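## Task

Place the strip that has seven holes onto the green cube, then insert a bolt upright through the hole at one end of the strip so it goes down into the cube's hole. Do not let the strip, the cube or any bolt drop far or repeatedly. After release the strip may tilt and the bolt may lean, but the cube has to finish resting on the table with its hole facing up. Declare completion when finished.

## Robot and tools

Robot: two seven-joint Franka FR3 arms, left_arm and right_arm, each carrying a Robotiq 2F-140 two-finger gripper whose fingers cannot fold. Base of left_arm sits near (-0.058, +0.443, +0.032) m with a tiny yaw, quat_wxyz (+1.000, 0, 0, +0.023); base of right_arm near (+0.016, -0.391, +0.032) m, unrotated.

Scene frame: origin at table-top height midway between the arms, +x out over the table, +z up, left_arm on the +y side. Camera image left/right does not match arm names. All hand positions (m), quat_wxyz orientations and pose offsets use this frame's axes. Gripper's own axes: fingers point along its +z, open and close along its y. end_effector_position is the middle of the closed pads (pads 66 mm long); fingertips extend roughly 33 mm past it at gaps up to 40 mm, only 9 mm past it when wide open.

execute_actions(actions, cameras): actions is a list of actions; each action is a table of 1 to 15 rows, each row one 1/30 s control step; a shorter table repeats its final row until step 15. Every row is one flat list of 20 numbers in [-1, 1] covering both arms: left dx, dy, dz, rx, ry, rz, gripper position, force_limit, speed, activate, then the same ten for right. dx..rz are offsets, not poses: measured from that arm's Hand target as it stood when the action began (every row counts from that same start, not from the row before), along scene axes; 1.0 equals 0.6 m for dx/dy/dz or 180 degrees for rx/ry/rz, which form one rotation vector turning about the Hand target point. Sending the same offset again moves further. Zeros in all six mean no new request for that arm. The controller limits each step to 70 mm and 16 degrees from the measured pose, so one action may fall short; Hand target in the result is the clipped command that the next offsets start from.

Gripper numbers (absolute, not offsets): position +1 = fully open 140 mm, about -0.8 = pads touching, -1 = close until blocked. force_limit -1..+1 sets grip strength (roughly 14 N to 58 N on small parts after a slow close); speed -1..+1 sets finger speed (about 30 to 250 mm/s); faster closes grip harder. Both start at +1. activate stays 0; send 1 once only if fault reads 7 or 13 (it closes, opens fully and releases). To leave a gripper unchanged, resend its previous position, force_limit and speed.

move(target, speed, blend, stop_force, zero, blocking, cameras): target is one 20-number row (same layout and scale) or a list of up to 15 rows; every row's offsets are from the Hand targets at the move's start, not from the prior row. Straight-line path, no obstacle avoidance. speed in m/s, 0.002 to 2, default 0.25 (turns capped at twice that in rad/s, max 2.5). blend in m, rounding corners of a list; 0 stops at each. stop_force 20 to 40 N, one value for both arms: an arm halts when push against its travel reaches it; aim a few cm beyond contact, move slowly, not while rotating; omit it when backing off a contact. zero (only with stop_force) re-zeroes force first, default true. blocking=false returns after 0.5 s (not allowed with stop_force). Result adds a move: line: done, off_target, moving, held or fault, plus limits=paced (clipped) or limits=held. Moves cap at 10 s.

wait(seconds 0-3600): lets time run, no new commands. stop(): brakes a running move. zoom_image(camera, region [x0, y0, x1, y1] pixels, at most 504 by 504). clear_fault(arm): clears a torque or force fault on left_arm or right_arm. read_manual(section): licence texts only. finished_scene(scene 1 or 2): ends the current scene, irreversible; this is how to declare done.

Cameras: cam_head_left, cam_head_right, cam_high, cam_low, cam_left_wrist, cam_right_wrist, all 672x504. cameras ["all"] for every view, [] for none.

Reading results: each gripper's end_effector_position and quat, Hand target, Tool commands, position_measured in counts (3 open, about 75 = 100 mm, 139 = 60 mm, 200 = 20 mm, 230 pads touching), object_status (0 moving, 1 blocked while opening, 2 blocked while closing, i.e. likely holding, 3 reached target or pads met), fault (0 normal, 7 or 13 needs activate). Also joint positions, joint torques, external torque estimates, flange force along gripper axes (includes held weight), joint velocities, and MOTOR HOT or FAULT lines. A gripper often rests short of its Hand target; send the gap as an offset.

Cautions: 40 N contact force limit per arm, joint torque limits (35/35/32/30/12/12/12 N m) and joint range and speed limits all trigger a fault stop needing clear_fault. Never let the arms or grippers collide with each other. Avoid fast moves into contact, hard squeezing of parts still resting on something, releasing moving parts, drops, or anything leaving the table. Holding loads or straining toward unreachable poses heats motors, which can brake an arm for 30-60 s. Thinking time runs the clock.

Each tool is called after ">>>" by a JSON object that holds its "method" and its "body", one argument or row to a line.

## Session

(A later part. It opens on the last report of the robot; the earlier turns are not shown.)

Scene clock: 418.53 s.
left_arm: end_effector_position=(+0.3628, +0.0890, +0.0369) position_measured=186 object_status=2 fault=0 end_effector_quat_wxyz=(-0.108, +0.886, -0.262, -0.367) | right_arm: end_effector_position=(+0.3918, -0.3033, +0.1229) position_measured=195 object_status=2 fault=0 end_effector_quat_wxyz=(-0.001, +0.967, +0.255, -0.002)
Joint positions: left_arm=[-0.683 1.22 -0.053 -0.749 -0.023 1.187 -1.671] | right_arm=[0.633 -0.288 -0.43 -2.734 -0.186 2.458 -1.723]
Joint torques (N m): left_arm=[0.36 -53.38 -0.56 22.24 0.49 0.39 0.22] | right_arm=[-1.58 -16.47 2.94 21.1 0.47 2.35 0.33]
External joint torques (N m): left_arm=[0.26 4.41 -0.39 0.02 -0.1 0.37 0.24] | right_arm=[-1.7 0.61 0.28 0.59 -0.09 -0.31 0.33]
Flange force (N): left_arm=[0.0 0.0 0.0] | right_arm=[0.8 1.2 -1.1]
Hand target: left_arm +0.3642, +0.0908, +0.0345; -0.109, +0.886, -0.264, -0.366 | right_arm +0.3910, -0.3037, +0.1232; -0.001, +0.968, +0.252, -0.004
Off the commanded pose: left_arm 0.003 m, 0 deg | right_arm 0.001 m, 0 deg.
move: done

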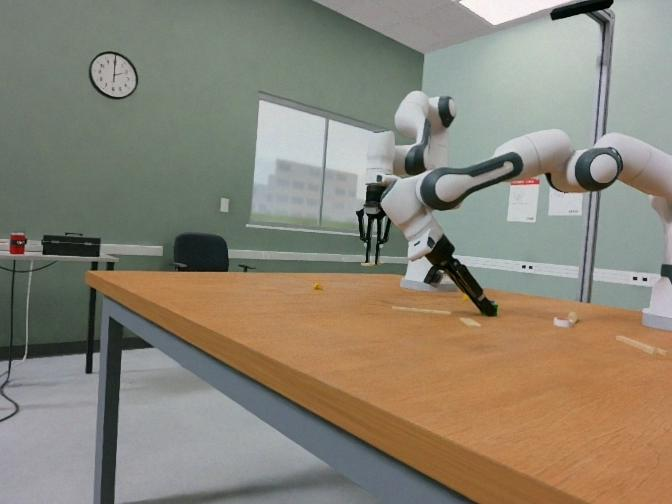

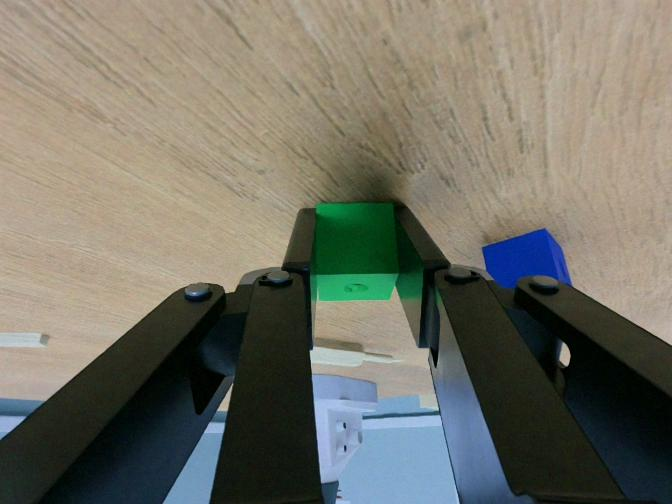

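>>> {"method": "move", "body": {
  "target": [
    [0,0,0.002,0,0,0,-0.3,-0.5,-1,0,0,0,0,0,0,0,-1,-1,-1,0],
    [0,0,0.1,0,0,0,-0.3,-0.5,-1,0,0,0,0,0,0,0,-1,-1,-1,0],
    [-0.03,0.03,0.22,-0.136,-0.210,0,-0.3,-0.5,-1,0,0,0,0,0,0,0,-1,-1,-1,0]
  ],
  "speed": [0.05,0.05,0.2],
  "blend": [0,0.01,0],
  "cameras": ["all"]
}}

Scene clock: 437.73 s.
left_arm: end_effector_position=(+0.3460, +0.1094, +0.1661) position_measured=167 object_status=3 fault=0 end_effector_quat_wxyz=(+0.000, +0.958, -0.285, -0.001) | right_arm: end_effector_position=(+0.3918, -0.3033, +0.1229) position_measured=195 object_status=2 fault=0 end_effector_quat_wxyz=(-0.001, +0.967, +0.255, -0.002)
Joint positions: left_arm=[-0.683 0.038 -0.053 -2.259 0.003 2.295 -1.684] | right_arm=[0.633 -0.288 -0.43 -2.734 -0.186 2.458 -1.723]
Joint velocities: left_arm=[0 0 0 0.001 -0.001 0.004 -0.004] | right_arm=[within noise]
Joint torques (N m): left_arm=[-0.13 -30.72 -0.37 21.77 0.83 2.87 -0.4] | right_arm=[-1.54 -16.52 2.97 21.1 0.46 2.37 0.33]
External joint torques (N m): left_arm=[-0.19 1.53 -0.4 -1.05 0.16 0.21 -0.4] | right_arm=[-1.64 0.5 0.33 0.62 -0.1 -0.28 0.33]
Flange force (N): left_arm=[0.3 1.4 4.0] | right_arm=[0.6 1.0 -1.3]
Hand target: left_arm +0.3462, +0.1088, +0.1665; -0.001, +0.959, -0.285, +0.001 | right_arm +0.3910, -0.3037, +0.1232; -0.001, +0.968, +0.252, -0.004
Off the commanded pose: left_arm 0.001 m, 0 deg | right_arm 0.001 m, 0 deg.
move: done

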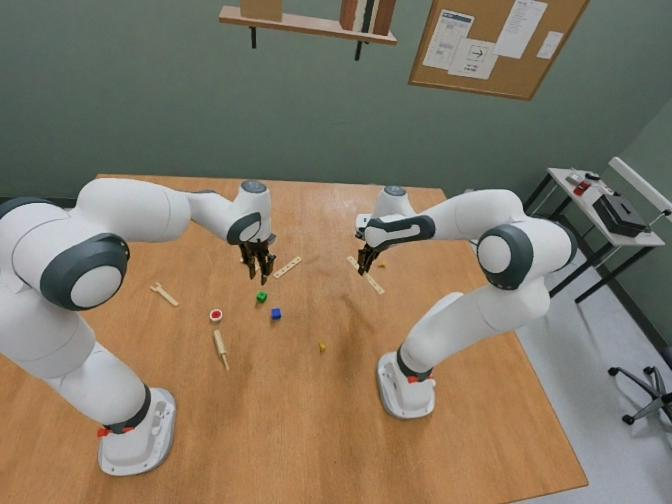

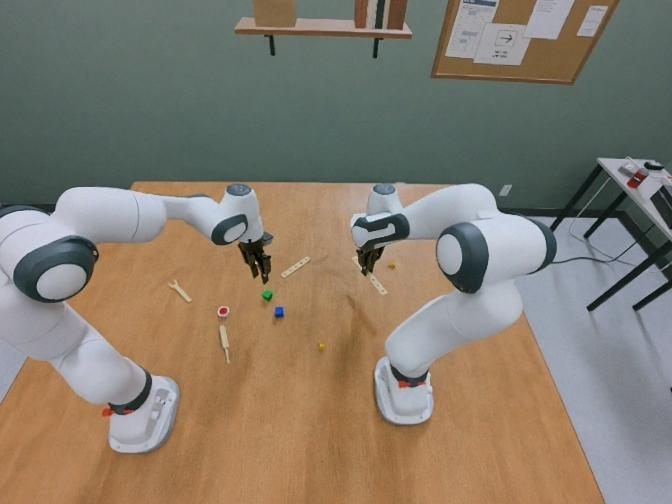

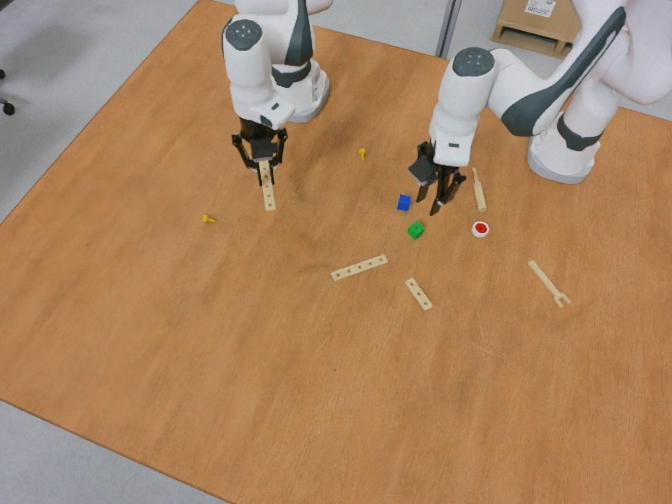

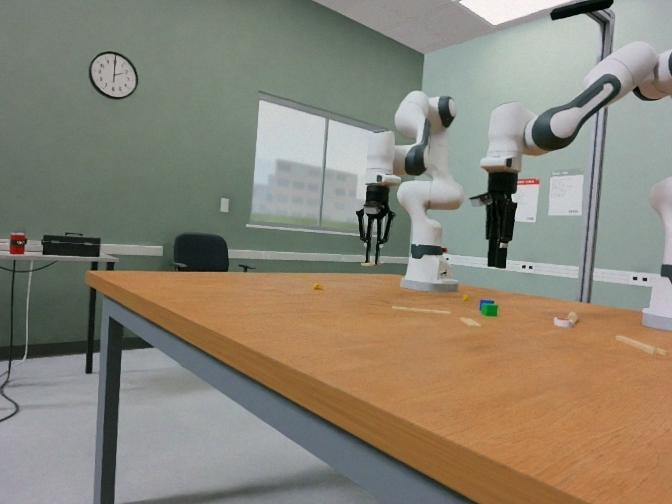

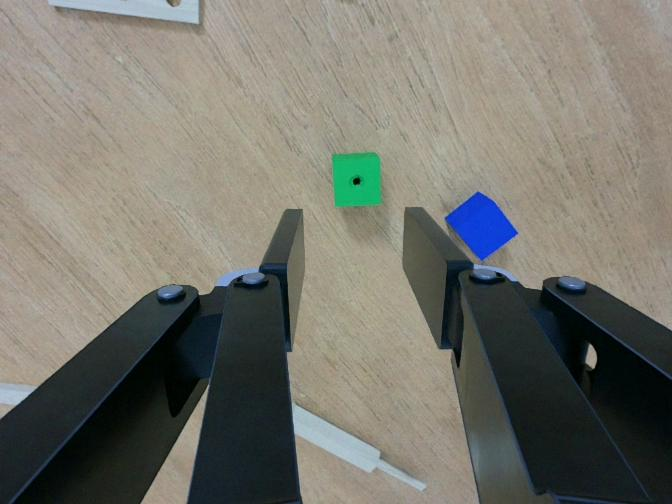

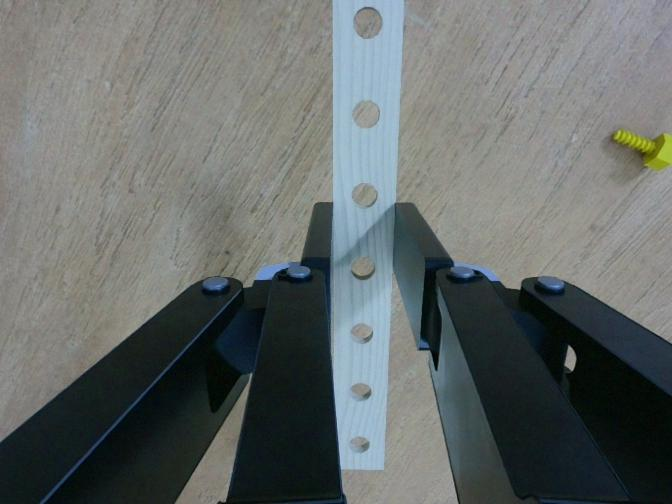

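>>> {"method": "move", "body": {
  "target": [-0.3687,-0.373,0.0058,0,0,-0.761,-0.1,-0.5,-0.5,0,-0.035,0.256,0.13,0.0014,-0.0023,0.3378,-1,-1,-1,0],
  "speed": 0.2,
  "cameras": ["all"]
}}

Scene clock: 488.30 s.
left_arm: end_effector_position=(+0.1249, -0.1158, +0.1711) position_measured=141 object_status=3 fault=0 end_effector_quat_wxyz=(-0.001, -0.091, +0.996, -0.004) | right_arm: end_effector_position=(+0.3706, -0.1490, +0.2019) position_measured=195 object_status=2 fault=0 end_effector_quat_wxyz=(-0.001, +0.710, +0.704, +0.003)
Joint positions: left_arm=[-0.827 0.225 -0.493 -2.029 0.13 2.23 0.046] | right_arm=[1.107 -0.336 -0.502 -2.527 -0.197 2.226 -2.384]
Joint velocities: left_arm=[0 -0.001 0.001 0 0 0 0.006] | right_arm=[within noise]
Joint torques (N m): left_arm=[0.23 -32.23 -4.05 23.34 0.55 2.31 0.21] | right_arm=[-0.31 -15.26 3.56 23.84 0.48 2.34 -0.03]
External joint torques (N m): left_arm=[0.04 3.14 -0.92 0.02 -0.04 -0.29 0.21] | right_arm=[-0.41 1.58 -0.53 0.84 -0.28 -0.3 -0.04]
Flange force (N): left_arm=[-0.9 -9.3 3.5] | right_arm=[3.3 6.6 0.8]
Hand target: left_arm +0.1250, -0.1150, +0.1700; -0.001, -0.086, +0.996, -0.002 | right_arm +0.3700, -0.1501, +0.2012; +0.000, +0.707, +0.707, +0.000
Off the commanded pose: left_arm 0.001 m, 1 deg | right_arm 0.001 m, 1 deg.
move: done

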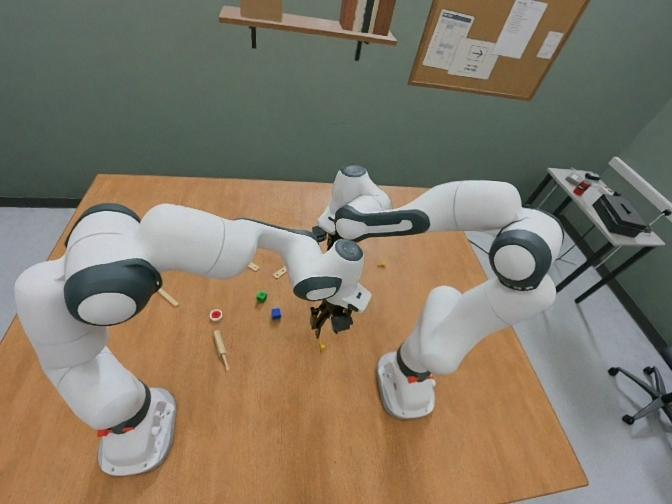

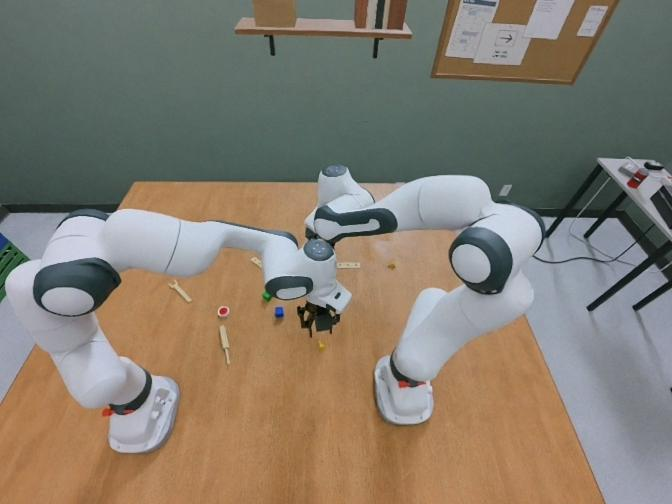

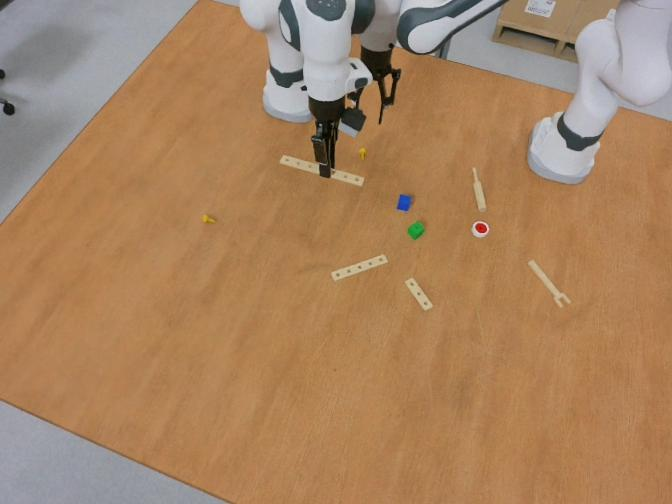

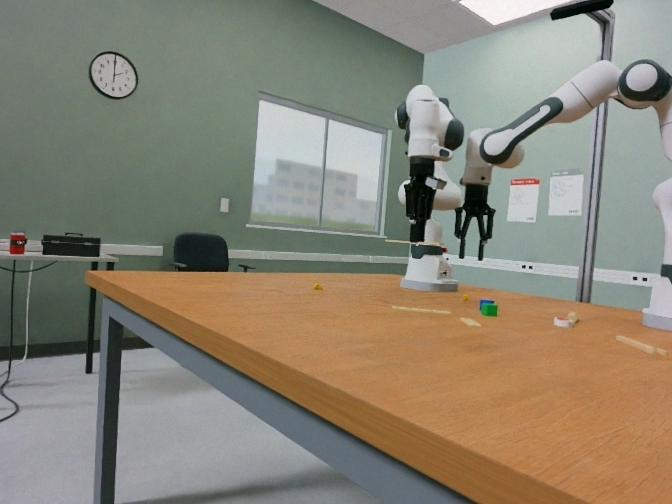

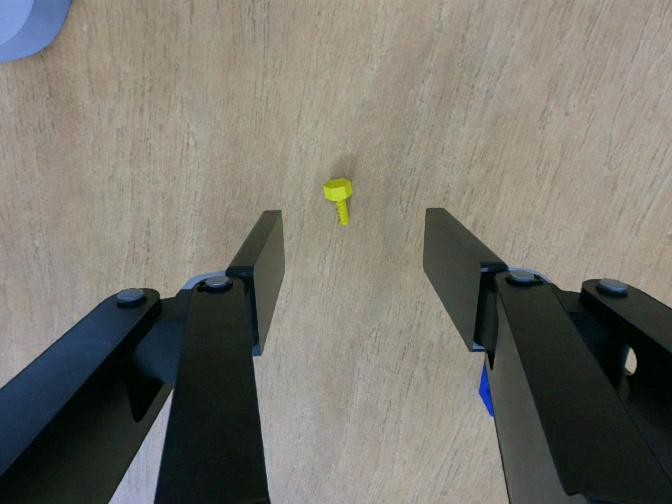

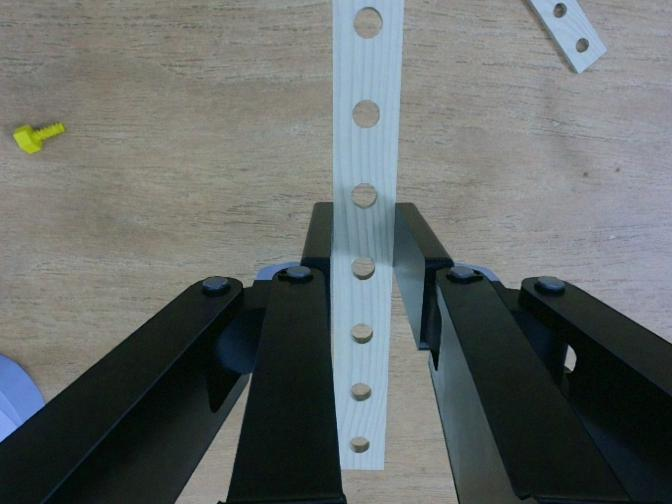

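>>> {"method": "zoom_image", "body": {
  "camera": "cam_left_wrist",
  "region": [310, 165, 370, 235]
}}

Scaled by 7.200.

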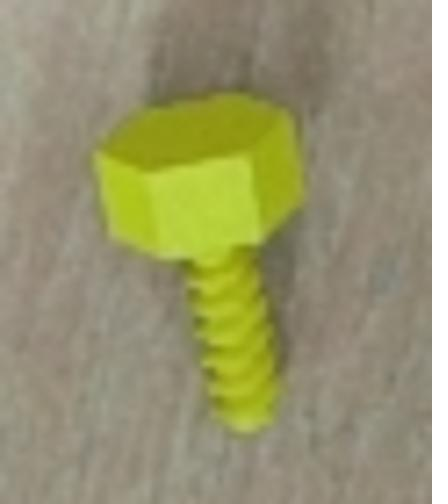

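>>> {"method": "move", "body": {
  "target": [
    [0.0053,-0.0108,-0.15,0,0,0.051,-0.2,-0.5,-0.5,0,0,0,0,0,0,0,-1,-1,-1,0],
    [0.0053,-0.0108,-0.2150,0,0,0.051,-0.2,-0.5,-0.5,0,0,0,0,0,0,0,-1,-1,-1,0]
  ],
  "speed": [0.15,0.04],
  "blend": [0.01,0],
  "cameras": ["cam_left_wrist"]
}}

>>> {"method": "zoom_image", "body": {
  "camera": "cam_left_wrist",
  "region": [270, 170, 440, 300]
}}

Scene clock: 509.47 s.
left_arm: end_effector_position=(+0.1277, -0.1217, +0.0423) position_measured=154 object_status=3 fault=0 end_effector_quat_wxyz=(-0.001, -0.164, +0.986, -0.002) | right_arm: end_effector_position=(+0.3706, -0.1490, +0.2019) position_measured=195 object_status=2 fault=0 end_effector_quat_wxyz=(-0.001, +0.709, +0.705, +0.003)
Joint positions: left_arm=[-0.953 0.463 -0.349 -2.054 0.246 2.481 -0.175] | right_arm=[1.107 -0.336 -0.502 -2.527 -0.197 2.226 -2.385]
Joint velocities: left_arm=[0 -0.001 0.001 0 0 0.004 -0.003] | right_arm=[within noise]
Joint torques (N m): left_arm=[-0.24 -38.5 -4.75 19.7 0.38 2.82 -0.29] | right_arm=[-0.68 -15.18 3.89 23.93 0.54 2.36 -0.07]
External joint torques (N m): left_arm=[-0.29 2.89 -0.01 -0.59 -0.09 0.21 -0.29] | right_arm=[-0.72 1.65 -0.12 0.98 -0.22 -0.27 -0.07]
Flange force (N): left_arm=[1.1 -4.3 6.5] | right_arm=[3.6 6.6 0.5]
Hand target: left_arm +0.1281, -0.1215, +0.0410; +0.000, -0.166, +0.986, -0.002 | right_arm +0.3700, -0.1501, +0.2012; +0.000, +0.707, +0.707, +0.000
Off the commanded pose: left_arm 0.001 m, 0 deg | right_arm 0.001 m, 1 deg.
move: done

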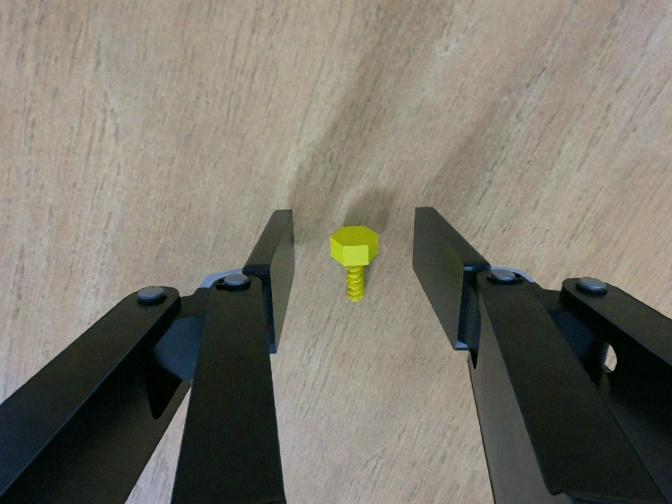

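Scaled by 2.965.

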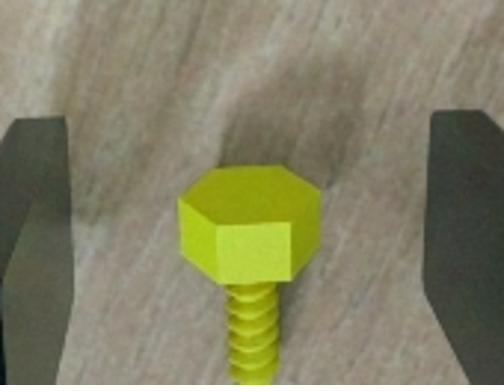

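>>> {"method": "move", "body": {
  "target": [
    [0,0,-0.003,0,0,0,-0.2,-0.5,-0.5,0,0,0,0,0,0,0,-1,-1,-1,0],
    [0,0,-0.003,0,0,0,-1,-1,-1,0,0,0,0,0,0,0,-1,-1,-1,0]
  ],
  "speed": [0.04,0.04],
  "cameras": ["cam_left_wrist"]
}}

>>> {"method": "zoom_image", "body": {
  "camera": "cam_left_wrist",
  "region": [270, 170, 440, 300]
}}

Scene clock: 518.13 s.
left_arm: end_effector_position=(+0.1280, -0.1220, +0.0407) position_measured=202 object_status=2 fault=0 end_effector_quat_wxyz=(-0.001, -0.164, +0.986, -0.002) | right_arm: end_effector_position=(+0.3706, -0.1490, +0.2019) position_measured=195 object_status=2 fault=0 end_effector_quat_wxyz=(-0.001, +0.709, +0.705, +0.003)
Joint positions: left_arm=[-0.958 0.465 -0.343 -2.054 0.246 2.485 -0.177] | right_arm=[1.107 -0.336 -0.502 -2.527 -0.197 2.226 -2.385]
Joint torques (N m): left_arm=[-0.18 -38.37 -5 19.51 0.38 2.84 -0.22] | right_arm=[-0.61 -15.17 3.92 23.91 0.56 2.34 -0.14]
External joint torques (N m): left_arm=[-0.15 3.22 -0.24 -0.8 -0.09 0.21 -0.22] | right_arm=[-0.68 1.7 -0.14 0.93 -0.21 -0.29 -0.15]
Flange force (N): left_arm=[0.8 -4.0 6.8] | right_arm=[3.6 6.8 0.7]
Hand target: left_arm +0.1281, -0.1215, +0.0392; +0.000, -0.166, +0.986, -0.002 | right_arm +0.3700, -0.1501, +0.2012; +0.000, +0.707, +0.707, +0.000
Off the commanded pose: left_arm 0.002 m, 0 deg | right_arm 0.001 m, 1 deg.
move: done

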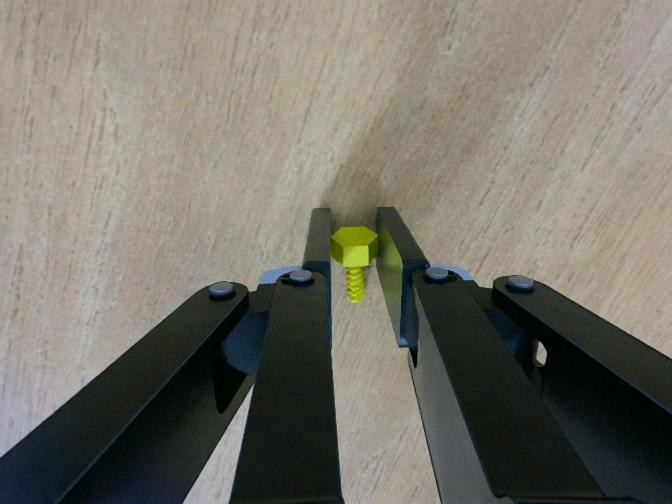

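Scaled by 2.965.

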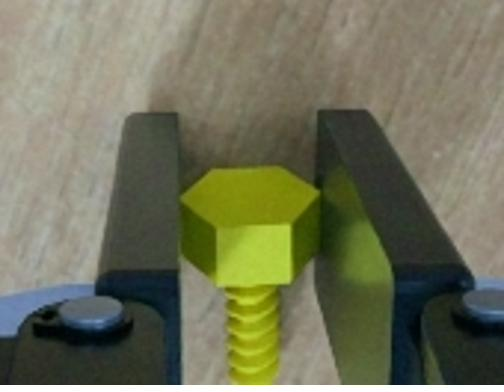

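>>> {"method": "move", "body": {
  "target": [
    [0,0,0.2,0,0,0,-1,-1,-1,0,0,0,0,0,0,0,-1,-1,-1,0],
    [0.1,0.40,0.2,0,0,-0.1,-1,-1,-1,0,0,0,0,0,0,0,-1,-1,-1,0],
    [0.4865,0.6025,0.2,0,0,-0.234,-1,-1,-1,0,0,0,0,0,0,0,-1,-1,-1,0],
    [0.4865,0.6025,0.0023,0,0,-0.234,-1,-1,-1,0,0,0,0,0,0,0,-1,-1,-1,0]
  ],
  "speed": [0.1,0.2,0.2,0.07],
  "blend": [0.02,0.03,0.01,0],
  "cameras": ["cam_left_wrist","cam_head_left"]
}}

Scene clock: 541.07 s.
left_arm: end_effector_position=(+0.4202, +0.2405, +0.0418) position_measured=202 object_status=2 fault=0 end_effector_quat_wxyz=(-0.001, +0.198, +0.980, +0.000) | right_arm: end_effector_position=(+0.3706, -0.1490, +0.2019) position_measured=195 object_status=2 fault=0 end_effector_quat_wxyz=(-0.001, +0.709, +0.705, +0.003)
Joint positions: left_arm=[-0.615 0.274 0.162 -2.333 -0.087 2.6 1.632] | right_arm=[1.107 -0.336 -0.502 -2.527 -0.197 2.226 -2.385]
Joint velocities: left_arm=[0 0 -0.001 -0.001 0 0.004 0.005] | right_arm=[within noise]
Joint torques (N m): left_arm=[0.37 -32.22 0.58 18.03 0.09 2.68 0.18] | right_arm=[-0.62 -15.21 3.94 23.92 0.54 2.35 -0.13]
External joint torques (N m): left_arm=[0.32 2.89 -1.06 -0.51 -0.34 0.24 0.17] | right_arm=[-0.69 1.73 -0.13 0.87 -0.22 -0.29 -0.13]
Flange force (N): left_arm=[-4.7 0.4 8.2] | right_arm=[3.6 6.7 0.7]
Hand target: left_arm +0.4200, +0.2400, +0.0406; -0.001, +0.200, +0.980, -0.002 | right_arm +0.3700, -0.1501, +0.2012; +0.000, +0.707, +0.707, +0.000
Off the commanded pose: left_arm 0.001 m, 0 deg | right_arm 0.001 m, 1 deg.
move: done
Images, in order (width x height): cam_head_left 672x504, cam_left_wrist 672x504.

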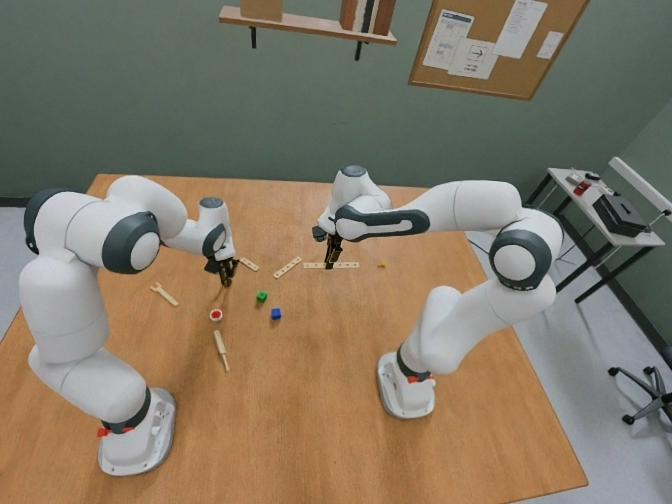

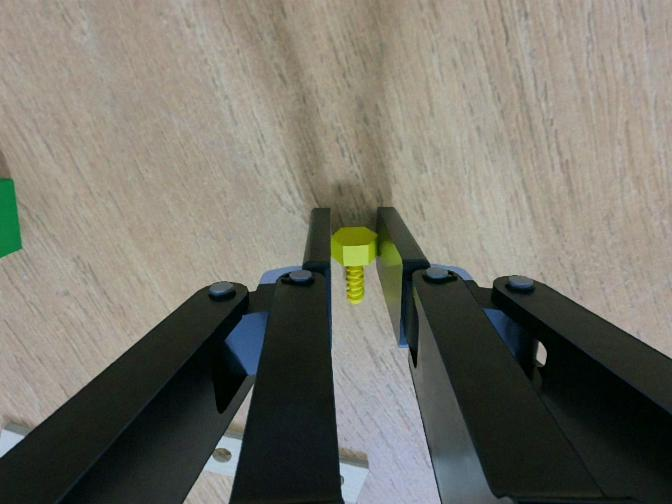

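>>> {"method": "move", "body": {
  "target": [
    [0,0,-0.0018,0,0,0,-1,-1,-1,0,0,0,0,0,0,0,-1,-1,-1,0],
    [0,0,-0.0018,0,0,0,-0.2,-1,-1,0,0,0,0,0,0,0,-1,-1,-1,0],
    [0,0,0.15,0,0,0,-0.2,-1,-1,0,0,0,0,0,0,0,-1,-1,-1,0],
    [-0.072,0.0315,0.15,-0.0977,-0.2301,0,-0.2,-1,-1,0,0,0,0,0,0,0,-1,-1,-1,0],
    [-0.072,0.0315,0.0607,-0.0977,-0.2301,0,-0.2,-1,-1,0,0,0,0,0,0,0,-1,-1,-1,0]
  ],
  "speed": [0.05,0.05,0.15,0.2,0.1],
  "blend": [0,0,0.01,0.01,0],
  "cameras": ["cam_left_wrist","cam_head_left","cam_low"]
}}

>>> {"method": "zoom_image", "body": {
  "camera": "cam_left_wrist",
  "region": [290, 170, 420, 310]
}}

Scene clock: 592.20 s.
left_arm: end_effector_position=(+0.3766, +0.2592, +0.0771) position_measured=154 object_status=3 fault=0 end_effector_quat_wxyz=(+0.373, +0.187, +0.905, -0.077) | right_arm: end_effector_position=(+0.3706, -0.1490, +0.2019) position_measured=195 object_status=2 fault=0 end_effector_quat_wxyz=(-0.001, +0.709, +0.705, +0.003)
Joint positions: left_arm=[-0.535 0.353 0.102 -3.006 0.043 4.141 1.534] | right_arm=[1.107 -0.336 -0.502 -2.527 -0.197 2.226 -2.385]
Joint velocities: left_arm=[0 0 -0.001 0 0.001 0.004 -0.001] | right_arm=[within noise]
Joint torques (N m): left_arm=[-0.12 -21.77 0.16 4.73 -0.66 3.96 -0.2] | right_arm=[-0.62 -15.19 3.94 23.87 0.55 2.35 -0.1]
External joint torques (N m): left_arm=[-0.16 2.42 -0.85 -0.06 -0.38 0.37 -0.18] | right_arm=[-0.69 1.73 -0.12 0.85 -0.21 -0.28 -0.1]
Flange force (N): left_arm=[11.1 -3.7 9.6] | right_arm=[3.6 6.6 0.8]
Hand target: left_arm +0.3768, +0.2589, +0.0770; +0.374, +0.185, +0.905, -0.078 | right_arm +0.3700, -0.1501, +0.2012; +0.000, +0.707, +0.707, +0.000
Off the commanded pose: left_arm 0.000 m, 0 deg | right_arm 0.001 m, 1 deg.
move: done
Images, in order (width x height): cam_head_left 672x504, cam_low 672x504, cam_left_wrist 672x504.

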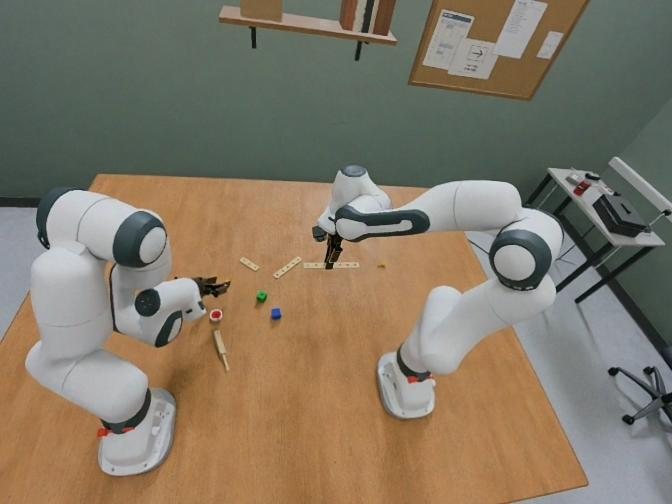

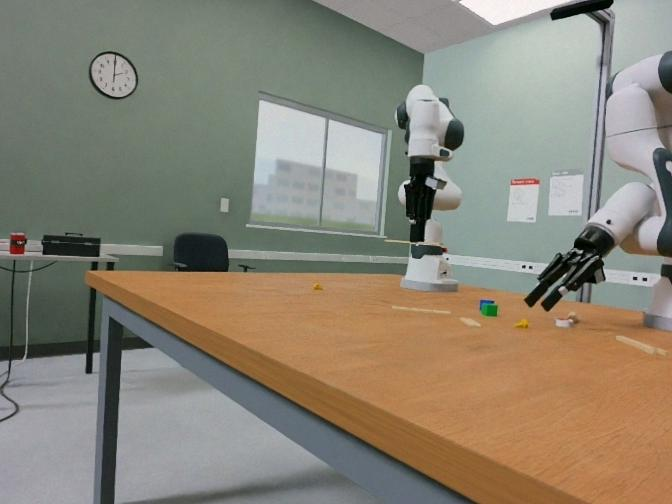

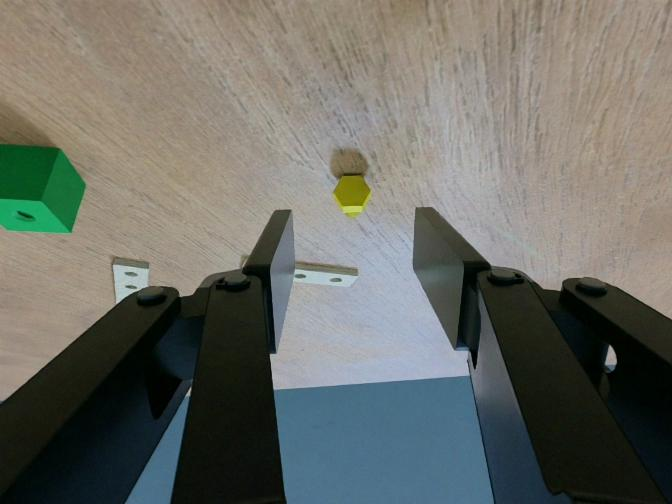

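Scaled by 3.600.

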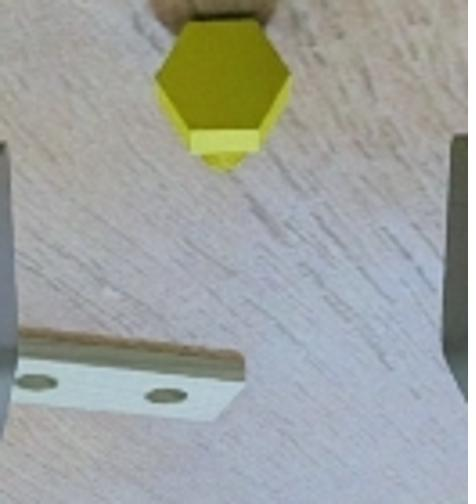

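>>> {"method": "move", "body": {
  "target": [0.0542,-0.023,-0.0580,0,0,0,-0.2,-1,-1,0,0,0,0,0,0,0,-1,-1,-1,0],
  "speed": 0.04,
  "cameras": ["cam_left_wrist","cam_low"]
}}

>>> {"method": "zoom_image", "body": {
  "camera": "cam_left_wrist",
  "region": [270, 170, 440, 300]
}}

>>> {"method": "zoom_image", "body": {
  "camera": "cam_low",
  "region": [490, 280, 570, 340]
}}

Scene clock: 601.80 s.
left_arm: end_effector_position=(+0.4089, +0.2447, +0.0426) position_measured=154 object_status=3 fault=0 end_effector_quat_wxyz=(+0.374, +0.189, +0.905, -0.077) | right_arm: end_effector_position=(+0.3706, -0.1490, +0.2019) position_measured=195 object_status=2 fault=0 end_effector_quat_wxyz=(-0.001, +0.709, +0.705, +0.003)
Joint positions: left_arm=[-0.532 0.521 0.094 -2.855 0.043 4.159 1.522] | right_arm=[1.107 -0.336 -0.502 -2.527 -0.197 2.226 -2.385]
Joint velocities: left_arm=[0 0.001 -0.001 -0.001 0.001 0.002 -0.004] | right_arm=[within noise]
Joint torques (N m): left_arm=[0.73 -25.54 0.6 3.82 -0.42 3.71 -0.3] | right_arm=[-0.68 -15.22 3.87 23.88 0.56 2.34 -0.11]
External joint torques (N m): left_arm=[0.62 3.04 -0.95 -0.59 -0.08 0.11 -0.28] | right_arm=[-0.79 1.7 -0.24 0.84 -0.2 -0.3 -0.11]
Flange force (N): left_arm=[10.8 0.0 8.0] | right_arm=[3.3 6.7 0.8]
Hand target: left_arm +0.4094, +0.2451, +0.0422; +0.374, +0.185, +0.905, -0.078 | right_arm +0.3700, -0.1501, +0.2012; +0.000, +0.707, +0.707, +0.000
Off the commanded pose: left_arm 0.001 m, 0 deg | right_arm 0.001 m, 1 deg.
move: done
Images, in order (width x height): cam_low 672x504, cam_left_wrist 672x504.

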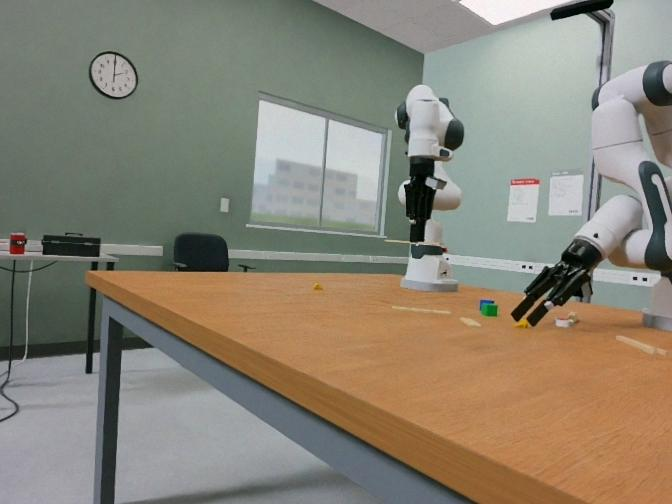

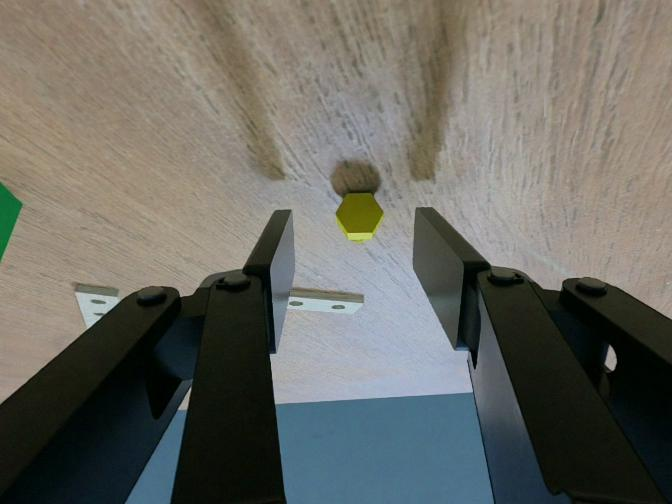

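Scaled by 2.965.

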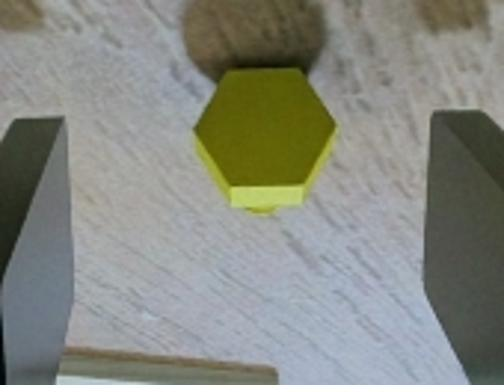

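Scaled by 6.300.

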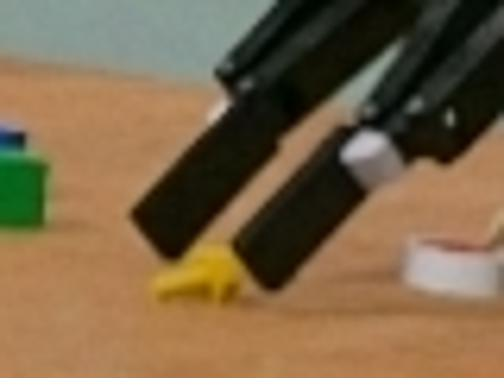

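>>> {"method": "move", "body": {
  "target": [
    [0,0,0,0,0,0,-0.2,-1,-1,0,0,0,0,0,0,0,-1,-1,-1,0],
    [0,0,0,0,0,0,-1,-0.3,-1,0,0,0,0,0,0,0,-1,-1,-1,0]
  ],
  "speed": 0.04,
  "cameras": ["cam_left_wrist","cam_low"]
}}

>>> {"method": "zoom_image", "body": {
  "camera": "cam_left_wrist",
  "region": [270, 170, 440, 300]
}}

>>> {"method": "zoom_image", "body": {
  "camera": "cam_low",
  "region": [490, 280, 570, 340]
}}

Scene clock: 615.03 s.
left_arm: end_effector_position=(+0.4090, +0.2446, +0.0427) position_measured=203 object_status=0 fault=0 end_effector_quat_wxyz=(+0.374, +0.188, +0.905, -0.077) | right_arm: end_effector_position=(+0.3706, -0.1490, +0.2019) position_measured=195 object_status=2 fault=0 end_effector_quat_wxyz=(-0.001, +0.709, +0.705, +0.003)
Joint positions: left_arm=[-0.532 0.521 0.094 -2.855 0.043 4.159 1.52] | right_arm=[1.107 -0.336 -0.502 -2.527 -0.197 2.226 -2.385]
Joint torques (N m): left_arm=[0.51 -25.9 0.81 4.35 -0.42 3.8 -0.32] | right_arm=[-0.65 -15.14 3.87 23.95 0.56 2.35 -0.07]
External joint torques (N m): left_arm=[0.38 2.64 -0.75 -0.05 -0.08 0.2 -0.3] | right_arm=[-0.77 1.73 -0.23 0.98 -0.21 -0.29 -0.07]
Flange force (N): left_arm=[9.5 -0.3 8.3] | right_arm=[3.7 7.0 0.7]
Hand target: left_arm +0.4094, +0.2451, +0.0422; +0.374, +0.185, +0.905, -0.078 | right_arm +0.3700, -0.1501, +0.2012; +0.000, +0.707, +0.707, +0.000
Off the commanded pose: left_arm 0.001 m, 0 deg | right_arm 0.001 m, 1 deg.
move: done
Images, in order (width x height): cam_low 672x504, cam_left_wrist 672x504.

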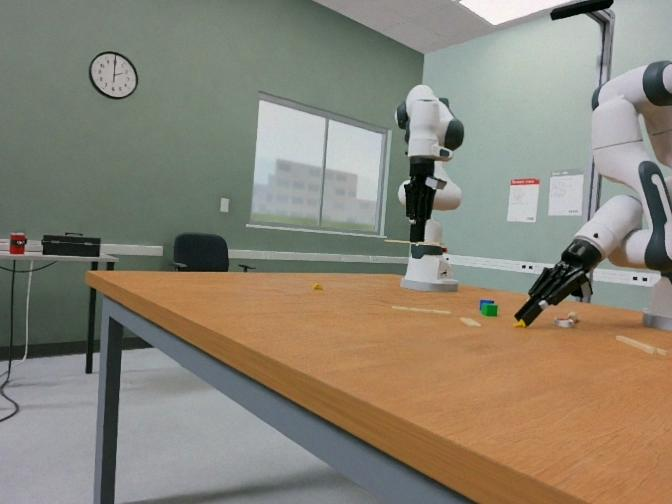

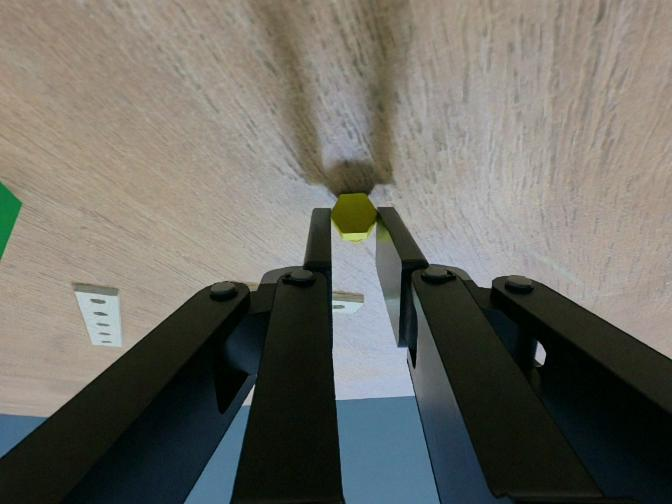

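Scaled by 2.965.

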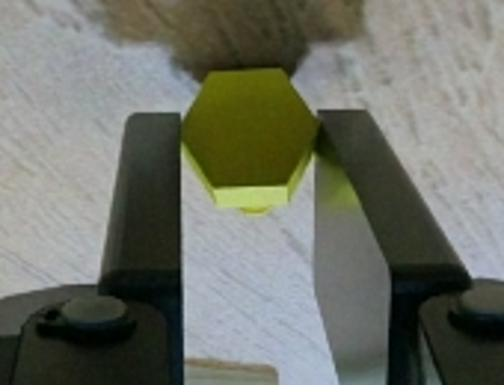

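Scaled by 6.300.

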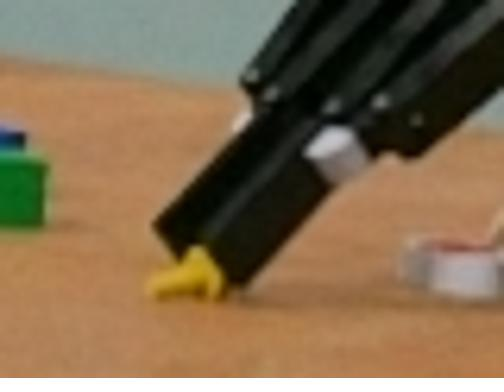

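>>> {"method": "move", "body": {
  "target": [
    [0,0,0.2,0,0,0,-1,-0.3,-1,0,0,0,0,0,0,0,-1,-1,-1,0],
    [0,0,0.2,0,0,0,-1,-0.3,-1,0,-0.0367,0.2907,-0.135,0,0,0,-1,-1,-1,0],
    [0,0,0.2,0,0,0,-1,-0.3,-1,0,-0.0367,0.2907,-0.193,0,0,0,-1,-1,-1,0]
  ],
  "speed": [0.1,0.15,0.1],
  "cameras": ["all"]
}}

Scene clock: 632.57 s.
left_arm: end_effector_position=(+0.4098, +0.2451, +0.1622) position_measured=203 object_status=2 fault=0 end_effector_quat_wxyz=(+0.374, +0.184, +0.905, -0.079) | right_arm: end_effector_position=(+0.3470, +0.0233, +0.0857) position_measured=195 object_status=2 fault=0 end_effector_quat_wxyz=(+0.000, +0.709, +0.705, -0.002)
Joint positions: left_arm=[-0.539 -0.058 0.103 -3.002 0.014 3.73 1.568] | right_arm=[1.27 0.217 -0.371 -2.282 0.126 2.477 -2.329]
Joint velocities: left_arm=[within noise] | right_arm=[0 -0.001 0.001 0 0 0.003 -0.006]
Joint torques (N m): left_arm=[0.3 -18.92 -0.95 12.9 -0.24 3.33 0.19] | right_arm=[-1.42 -31.81 -2.18 21.25 0.79 2.69 -0.15]
External joint torques (N m): left_arm=[0.21 0.55 -0.87 -0.82 -0.39 -0.28 0.21] | right_arm=[-1.47 2.19 0.03 0.51 0.2 0.05 -0.15]
Flange force (N): left_arm=[1.2 -5.1 -0.7] | right_arm=[5.2 7.0 5.7]
Hand target: left_arm +0.4094, +0.2451, +0.1622; +0.374, +0.185, +0.905, -0.078 | right_arm +0.3480, +0.0243, +0.0854; +0.000, +0.707, +0.707, +0.000
Off the commanded pose: left_arm 0.000 m, 0 deg | right_arm 0.001 m, 0 deg.
move: done

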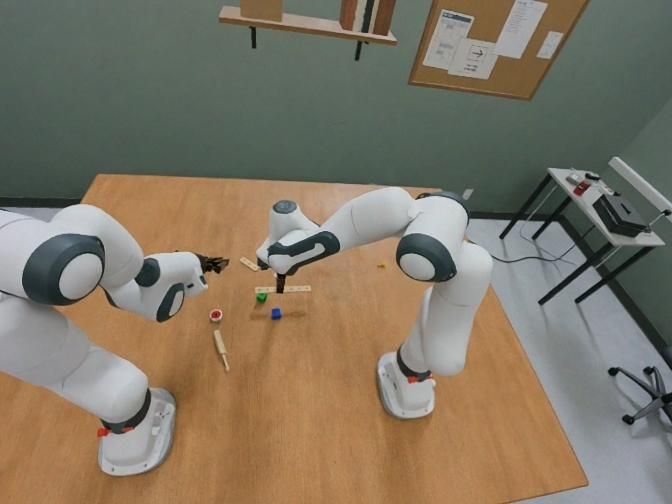

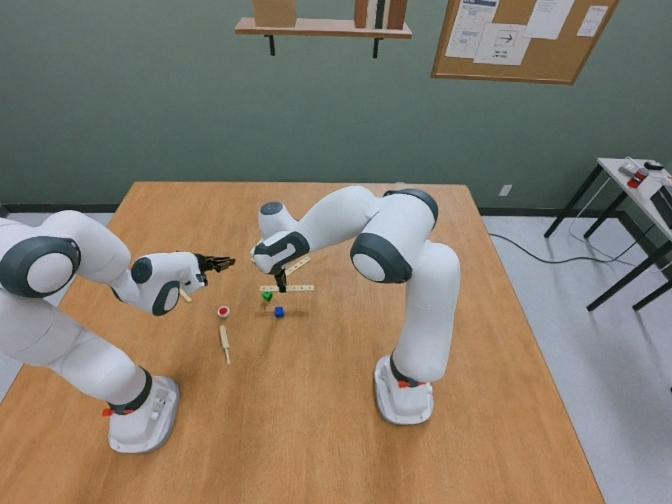

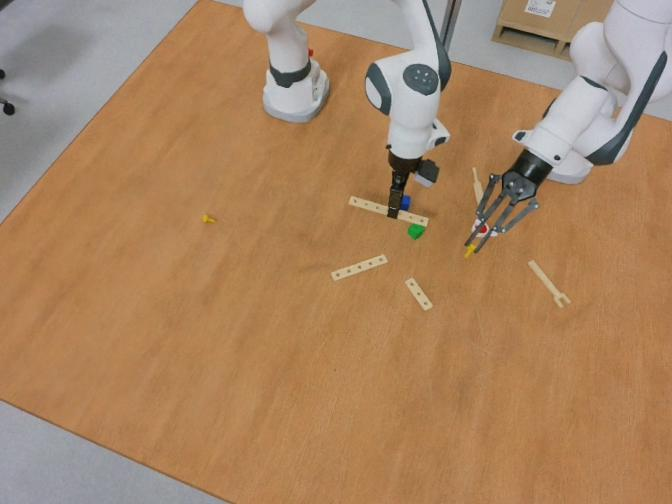

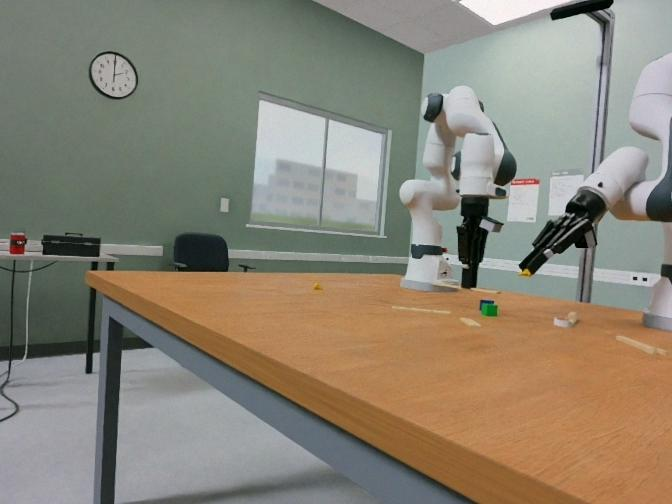

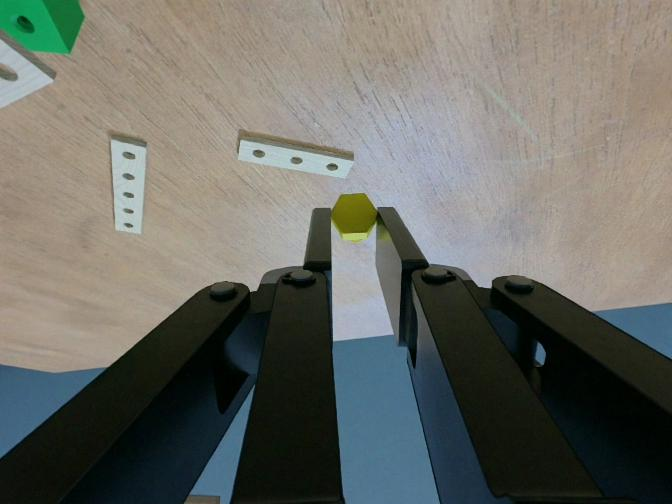

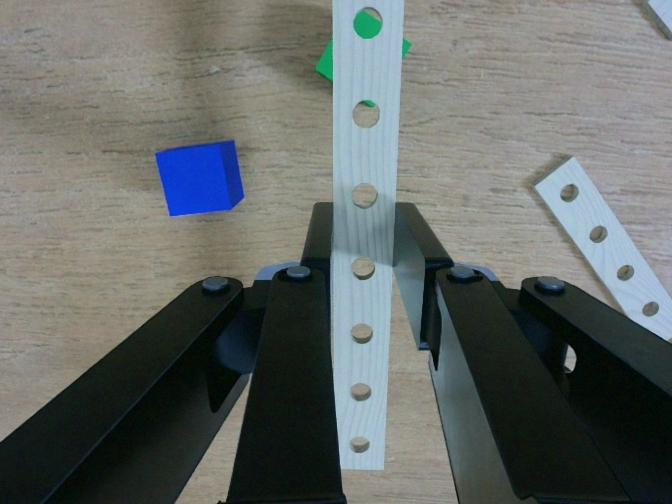

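>>> {"method": "zoom_image", "body": {
  "camera": "cam_right_wrist",
  "region": [290, 0, 440, 130]
}}

>>> {"method": "zoom_image", "body": {
  "camera": "cam_high",
  "region": [380, 180, 500, 270]
}}

Scaled by 3.360.

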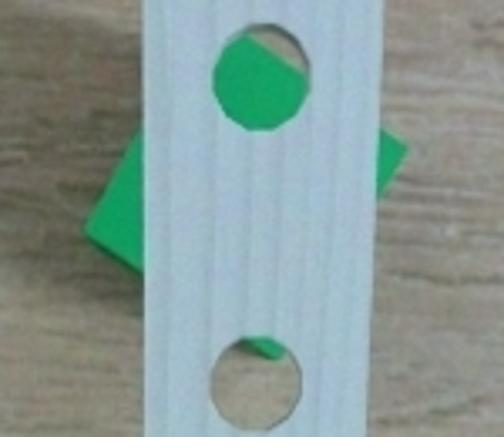

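Scaled by 4.200.

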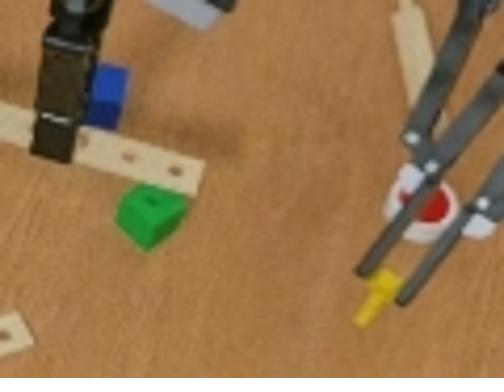

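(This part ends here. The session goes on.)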